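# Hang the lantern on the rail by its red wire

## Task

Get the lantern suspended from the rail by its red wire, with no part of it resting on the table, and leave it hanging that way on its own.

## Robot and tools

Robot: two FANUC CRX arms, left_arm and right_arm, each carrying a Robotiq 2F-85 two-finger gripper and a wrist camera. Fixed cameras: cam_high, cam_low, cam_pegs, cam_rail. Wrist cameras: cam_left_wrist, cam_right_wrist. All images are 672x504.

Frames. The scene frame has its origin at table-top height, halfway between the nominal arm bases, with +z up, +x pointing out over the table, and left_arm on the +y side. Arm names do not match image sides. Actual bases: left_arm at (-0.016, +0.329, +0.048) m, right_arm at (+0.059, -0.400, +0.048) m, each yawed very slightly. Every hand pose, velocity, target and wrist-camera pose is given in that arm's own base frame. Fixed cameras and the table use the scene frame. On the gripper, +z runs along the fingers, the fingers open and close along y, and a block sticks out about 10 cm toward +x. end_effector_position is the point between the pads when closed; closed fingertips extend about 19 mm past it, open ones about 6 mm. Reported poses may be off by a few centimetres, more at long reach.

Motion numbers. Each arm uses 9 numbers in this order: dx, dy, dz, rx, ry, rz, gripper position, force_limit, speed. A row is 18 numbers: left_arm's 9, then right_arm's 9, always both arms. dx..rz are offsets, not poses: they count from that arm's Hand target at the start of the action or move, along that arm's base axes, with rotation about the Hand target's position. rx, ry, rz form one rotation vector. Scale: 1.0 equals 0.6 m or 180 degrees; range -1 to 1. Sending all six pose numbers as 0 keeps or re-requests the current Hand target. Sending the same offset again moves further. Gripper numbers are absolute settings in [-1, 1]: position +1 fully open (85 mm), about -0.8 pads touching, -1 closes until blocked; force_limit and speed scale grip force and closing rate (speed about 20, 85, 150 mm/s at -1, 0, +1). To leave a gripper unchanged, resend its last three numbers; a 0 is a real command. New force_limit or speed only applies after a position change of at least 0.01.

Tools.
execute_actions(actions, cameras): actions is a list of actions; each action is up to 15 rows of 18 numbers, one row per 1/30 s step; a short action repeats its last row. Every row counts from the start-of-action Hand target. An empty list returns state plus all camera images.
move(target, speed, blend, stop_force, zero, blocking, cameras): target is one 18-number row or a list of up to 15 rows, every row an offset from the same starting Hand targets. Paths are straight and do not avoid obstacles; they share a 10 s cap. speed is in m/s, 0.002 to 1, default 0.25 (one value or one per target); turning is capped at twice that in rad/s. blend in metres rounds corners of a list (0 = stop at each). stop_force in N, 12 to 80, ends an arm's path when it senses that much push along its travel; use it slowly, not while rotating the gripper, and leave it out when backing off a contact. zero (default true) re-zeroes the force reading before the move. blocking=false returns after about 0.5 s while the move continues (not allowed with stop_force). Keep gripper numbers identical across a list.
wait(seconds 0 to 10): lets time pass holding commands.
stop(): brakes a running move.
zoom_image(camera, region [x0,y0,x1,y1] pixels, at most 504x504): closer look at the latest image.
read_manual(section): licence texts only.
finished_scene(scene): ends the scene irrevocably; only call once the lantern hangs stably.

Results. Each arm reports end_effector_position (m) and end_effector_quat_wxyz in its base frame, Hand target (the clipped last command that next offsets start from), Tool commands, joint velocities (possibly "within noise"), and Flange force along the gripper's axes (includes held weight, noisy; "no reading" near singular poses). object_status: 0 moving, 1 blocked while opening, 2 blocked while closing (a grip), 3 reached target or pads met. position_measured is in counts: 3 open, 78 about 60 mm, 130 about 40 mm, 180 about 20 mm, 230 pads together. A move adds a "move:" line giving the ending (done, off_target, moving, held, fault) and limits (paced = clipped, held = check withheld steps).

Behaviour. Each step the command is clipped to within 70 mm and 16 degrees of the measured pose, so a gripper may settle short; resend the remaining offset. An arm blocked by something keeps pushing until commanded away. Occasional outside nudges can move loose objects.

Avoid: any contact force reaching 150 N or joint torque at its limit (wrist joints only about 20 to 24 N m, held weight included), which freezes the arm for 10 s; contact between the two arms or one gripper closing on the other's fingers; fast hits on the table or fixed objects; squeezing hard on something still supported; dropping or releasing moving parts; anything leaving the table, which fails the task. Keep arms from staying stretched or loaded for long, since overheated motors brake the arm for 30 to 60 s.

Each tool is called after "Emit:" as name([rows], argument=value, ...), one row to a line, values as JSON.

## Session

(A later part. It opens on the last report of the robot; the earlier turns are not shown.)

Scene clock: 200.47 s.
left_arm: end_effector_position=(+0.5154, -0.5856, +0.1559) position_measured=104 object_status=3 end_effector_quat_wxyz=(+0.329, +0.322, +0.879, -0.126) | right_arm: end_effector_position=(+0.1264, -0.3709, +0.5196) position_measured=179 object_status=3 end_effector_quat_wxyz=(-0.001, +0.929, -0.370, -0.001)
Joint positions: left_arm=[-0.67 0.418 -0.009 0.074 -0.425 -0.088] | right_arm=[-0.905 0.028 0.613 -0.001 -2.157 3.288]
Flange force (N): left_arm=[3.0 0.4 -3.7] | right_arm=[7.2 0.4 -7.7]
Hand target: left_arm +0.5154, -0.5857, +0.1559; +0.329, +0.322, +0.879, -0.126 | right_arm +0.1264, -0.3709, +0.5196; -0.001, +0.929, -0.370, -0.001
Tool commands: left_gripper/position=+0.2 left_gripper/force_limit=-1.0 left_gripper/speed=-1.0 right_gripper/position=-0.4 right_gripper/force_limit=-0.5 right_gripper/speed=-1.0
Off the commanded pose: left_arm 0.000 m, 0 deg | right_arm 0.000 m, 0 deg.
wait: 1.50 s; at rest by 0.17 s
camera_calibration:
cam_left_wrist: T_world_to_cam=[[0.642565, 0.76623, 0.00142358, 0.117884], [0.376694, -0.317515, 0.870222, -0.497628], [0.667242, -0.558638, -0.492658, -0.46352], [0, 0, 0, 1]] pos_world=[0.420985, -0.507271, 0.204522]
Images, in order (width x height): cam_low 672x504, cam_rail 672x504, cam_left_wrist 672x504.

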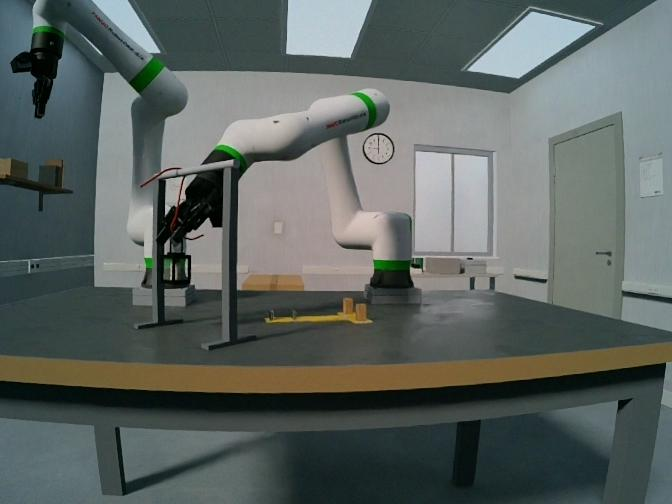

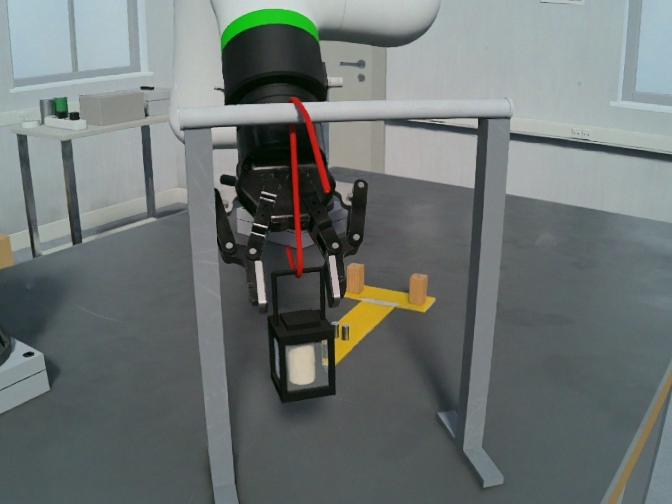

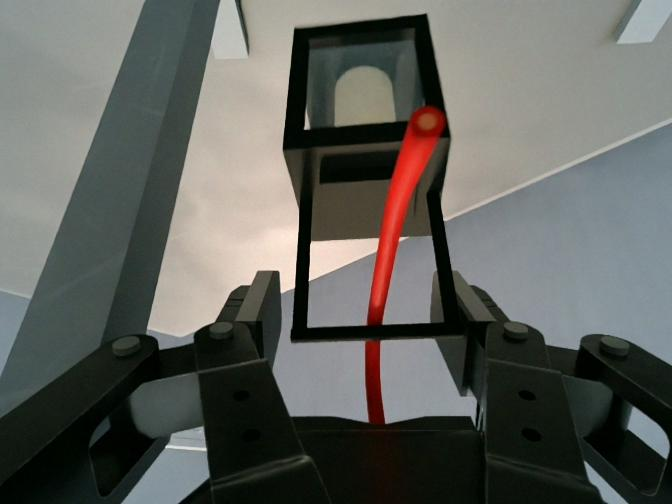

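Emit:
move(target=[0.004,0.005,0,0,0,0,0.7,-1,-1,0,0,0,0,0,0,-0.4,-0.5,-1], speed=0.03)

Emit:
move([
  [-0.042,0.035,0.064,0,0,0,0.7,-1,-1,0,0,0,0,0,0,-0.4,-0.5,-1],
  [-0.27,0.22,0.11,0,0,0,0.7,-1,-1,0,0,0,0,0,0,-0.4,-0.5,-1],
], speed=[0.05,0.12], blend=0.01)

Emit:
wait(seconds=1.5, cameras=["cam_rail","cam_low"])

Scene clock: 202.17 s.
left_arm: end_effector_position=(+0.5180, -0.5825, +0.1559) position_measured=53 object_status=0 end_effector_quat_wxyz=(+0.329, +0.322, +0.879, -0.126) | right_arm: end_effector_position=(+0.1264, -0.3709, +0.5196) position_measured=179 object_status=3 end_effector_quat_wxyz=(-0.001, +0.929, -0.370, -0.001)
Joint positions: left_arm=[-0.663 0.416 -0.015 0.086 -0.421 -0.104] | right_arm=[-0.905 0.028 0.613 -0.001 -2.157 3.288]
Flange force (N): left_arm=[1.5 51.0 9.3] | right_arm=[6.9 0.5 -8.3]
Hand target: left_arm +0.5178, -0.5827, +0.1559; +0.329, +0.322, +0.879, -0.126 | right_arm +0.1264, -0.3709, +0.5196; -0.001, +0.929, -0.370, -0.001
Off the commanded pose: left_arm 0.000 m, 0 deg | right_arm 0.000 m, 0 deg.
move: done

Scene clock: 205.03 s.
left_arm: end_effector_position=(+0.3558, -0.4507, +0.2218) position_measured=53 object_status=1 end_effector_quat_wxyz=(+0.329, +0.322, +0.879, -0.126) | right_arm: end_effector_position=(+0.1264, -0.3709, +0.5196) position_measured=179 object_status=3 end_effector_quat_wxyz=(-0.001, +0.929, -0.370, -0.001)
Joint positions: left_arm=[-0.651 -0.143 -0.487 0.088 -0.509 -0.112] | right_arm=[-0.905 0.028 0.613 -0.001 -2.157 3.288]
Flange force (N): left_arm=[2.6 -0.1 -2.5] | right_arm=[6.7 0.2 -8.2]
Hand target: left_arm +0.3558, -0.4507, +0.2219; +0.329, +0.322, +0.879, -0.126 | right_arm +0.1264, -0.3709, +0.5196; -0.001, +0.929, -0.370, -0.001
Off the commanded pose: left_arm 0.000 m, 0 deg | right_arm 0.000 m, 0 deg.
move: done

Scene clock: 206.53 s.
left_arm: end_effector_position=(+0.3558, -0.4507, +0.2219) position_measured=53 object_status=1 end_effector_quat_wxyz=(+0.329, +0.322, +0.879, -0.126) | right_arm: end_effector_position=(+0.1264, -0.3709, +0.5196) position_measured=179 object_status=3 end_effector_quat_wxyz=(-0.001, +0.929, -0.370, -0.001)
Joint positions: left_arm=[-0.651 -0.143 -0.487 0.088 -0.509 -0.112] | right_arm=[-0.905 0.028 0.613 -0.001 -2.157 3.288]
Flange force (N): left_arm=[3.4 0.1 -2.7] | right_arm=[7.0 0.7 -9.0]
Hand target: left_arm +0.3558, -0.4507, +0.2219; +0.329, +0.322, +0.879, -0.126 | right_arm +0.1264, -0.3709, +0.5196; -0.001, +0.929, -0.370, -0.001
Tool commands: left_gripper/position=+0.7 left_gripper/force_limit=-1.0 left_gripper/speed=-1.0 right_gripper/position=-0.4 right_gripper/force_limit=-0.5 right_gripper/speed=-1.0
Off the commanded pose: left_arm 0.000 m, 0 deg | right_arm 0.000 m, 0 deg.
wait: 1.50 s; at rest by 0.17 s
Images, in order (width x height): cam_low 672x504, cam_rail 672x504.

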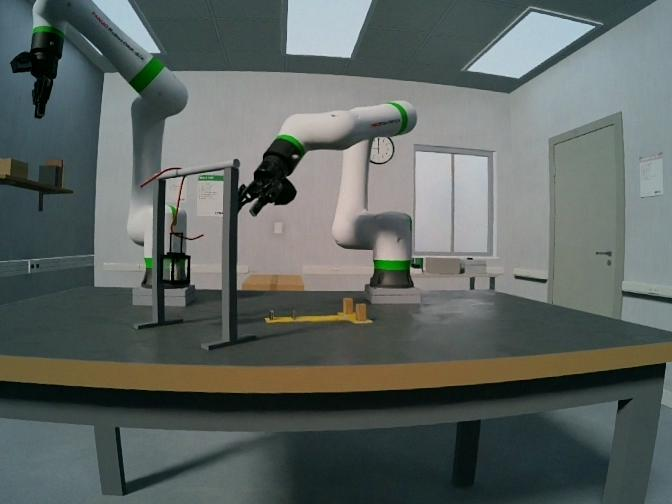

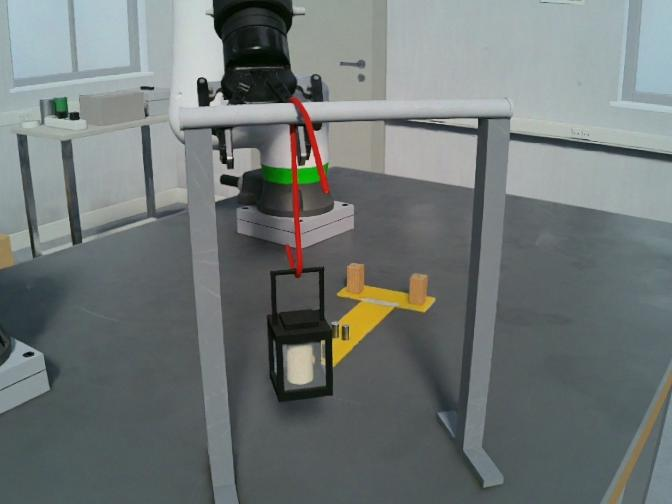

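Hanging, clear and stable.

Emit:
finished_scene(scene=2)

The scene is finished: the task was done.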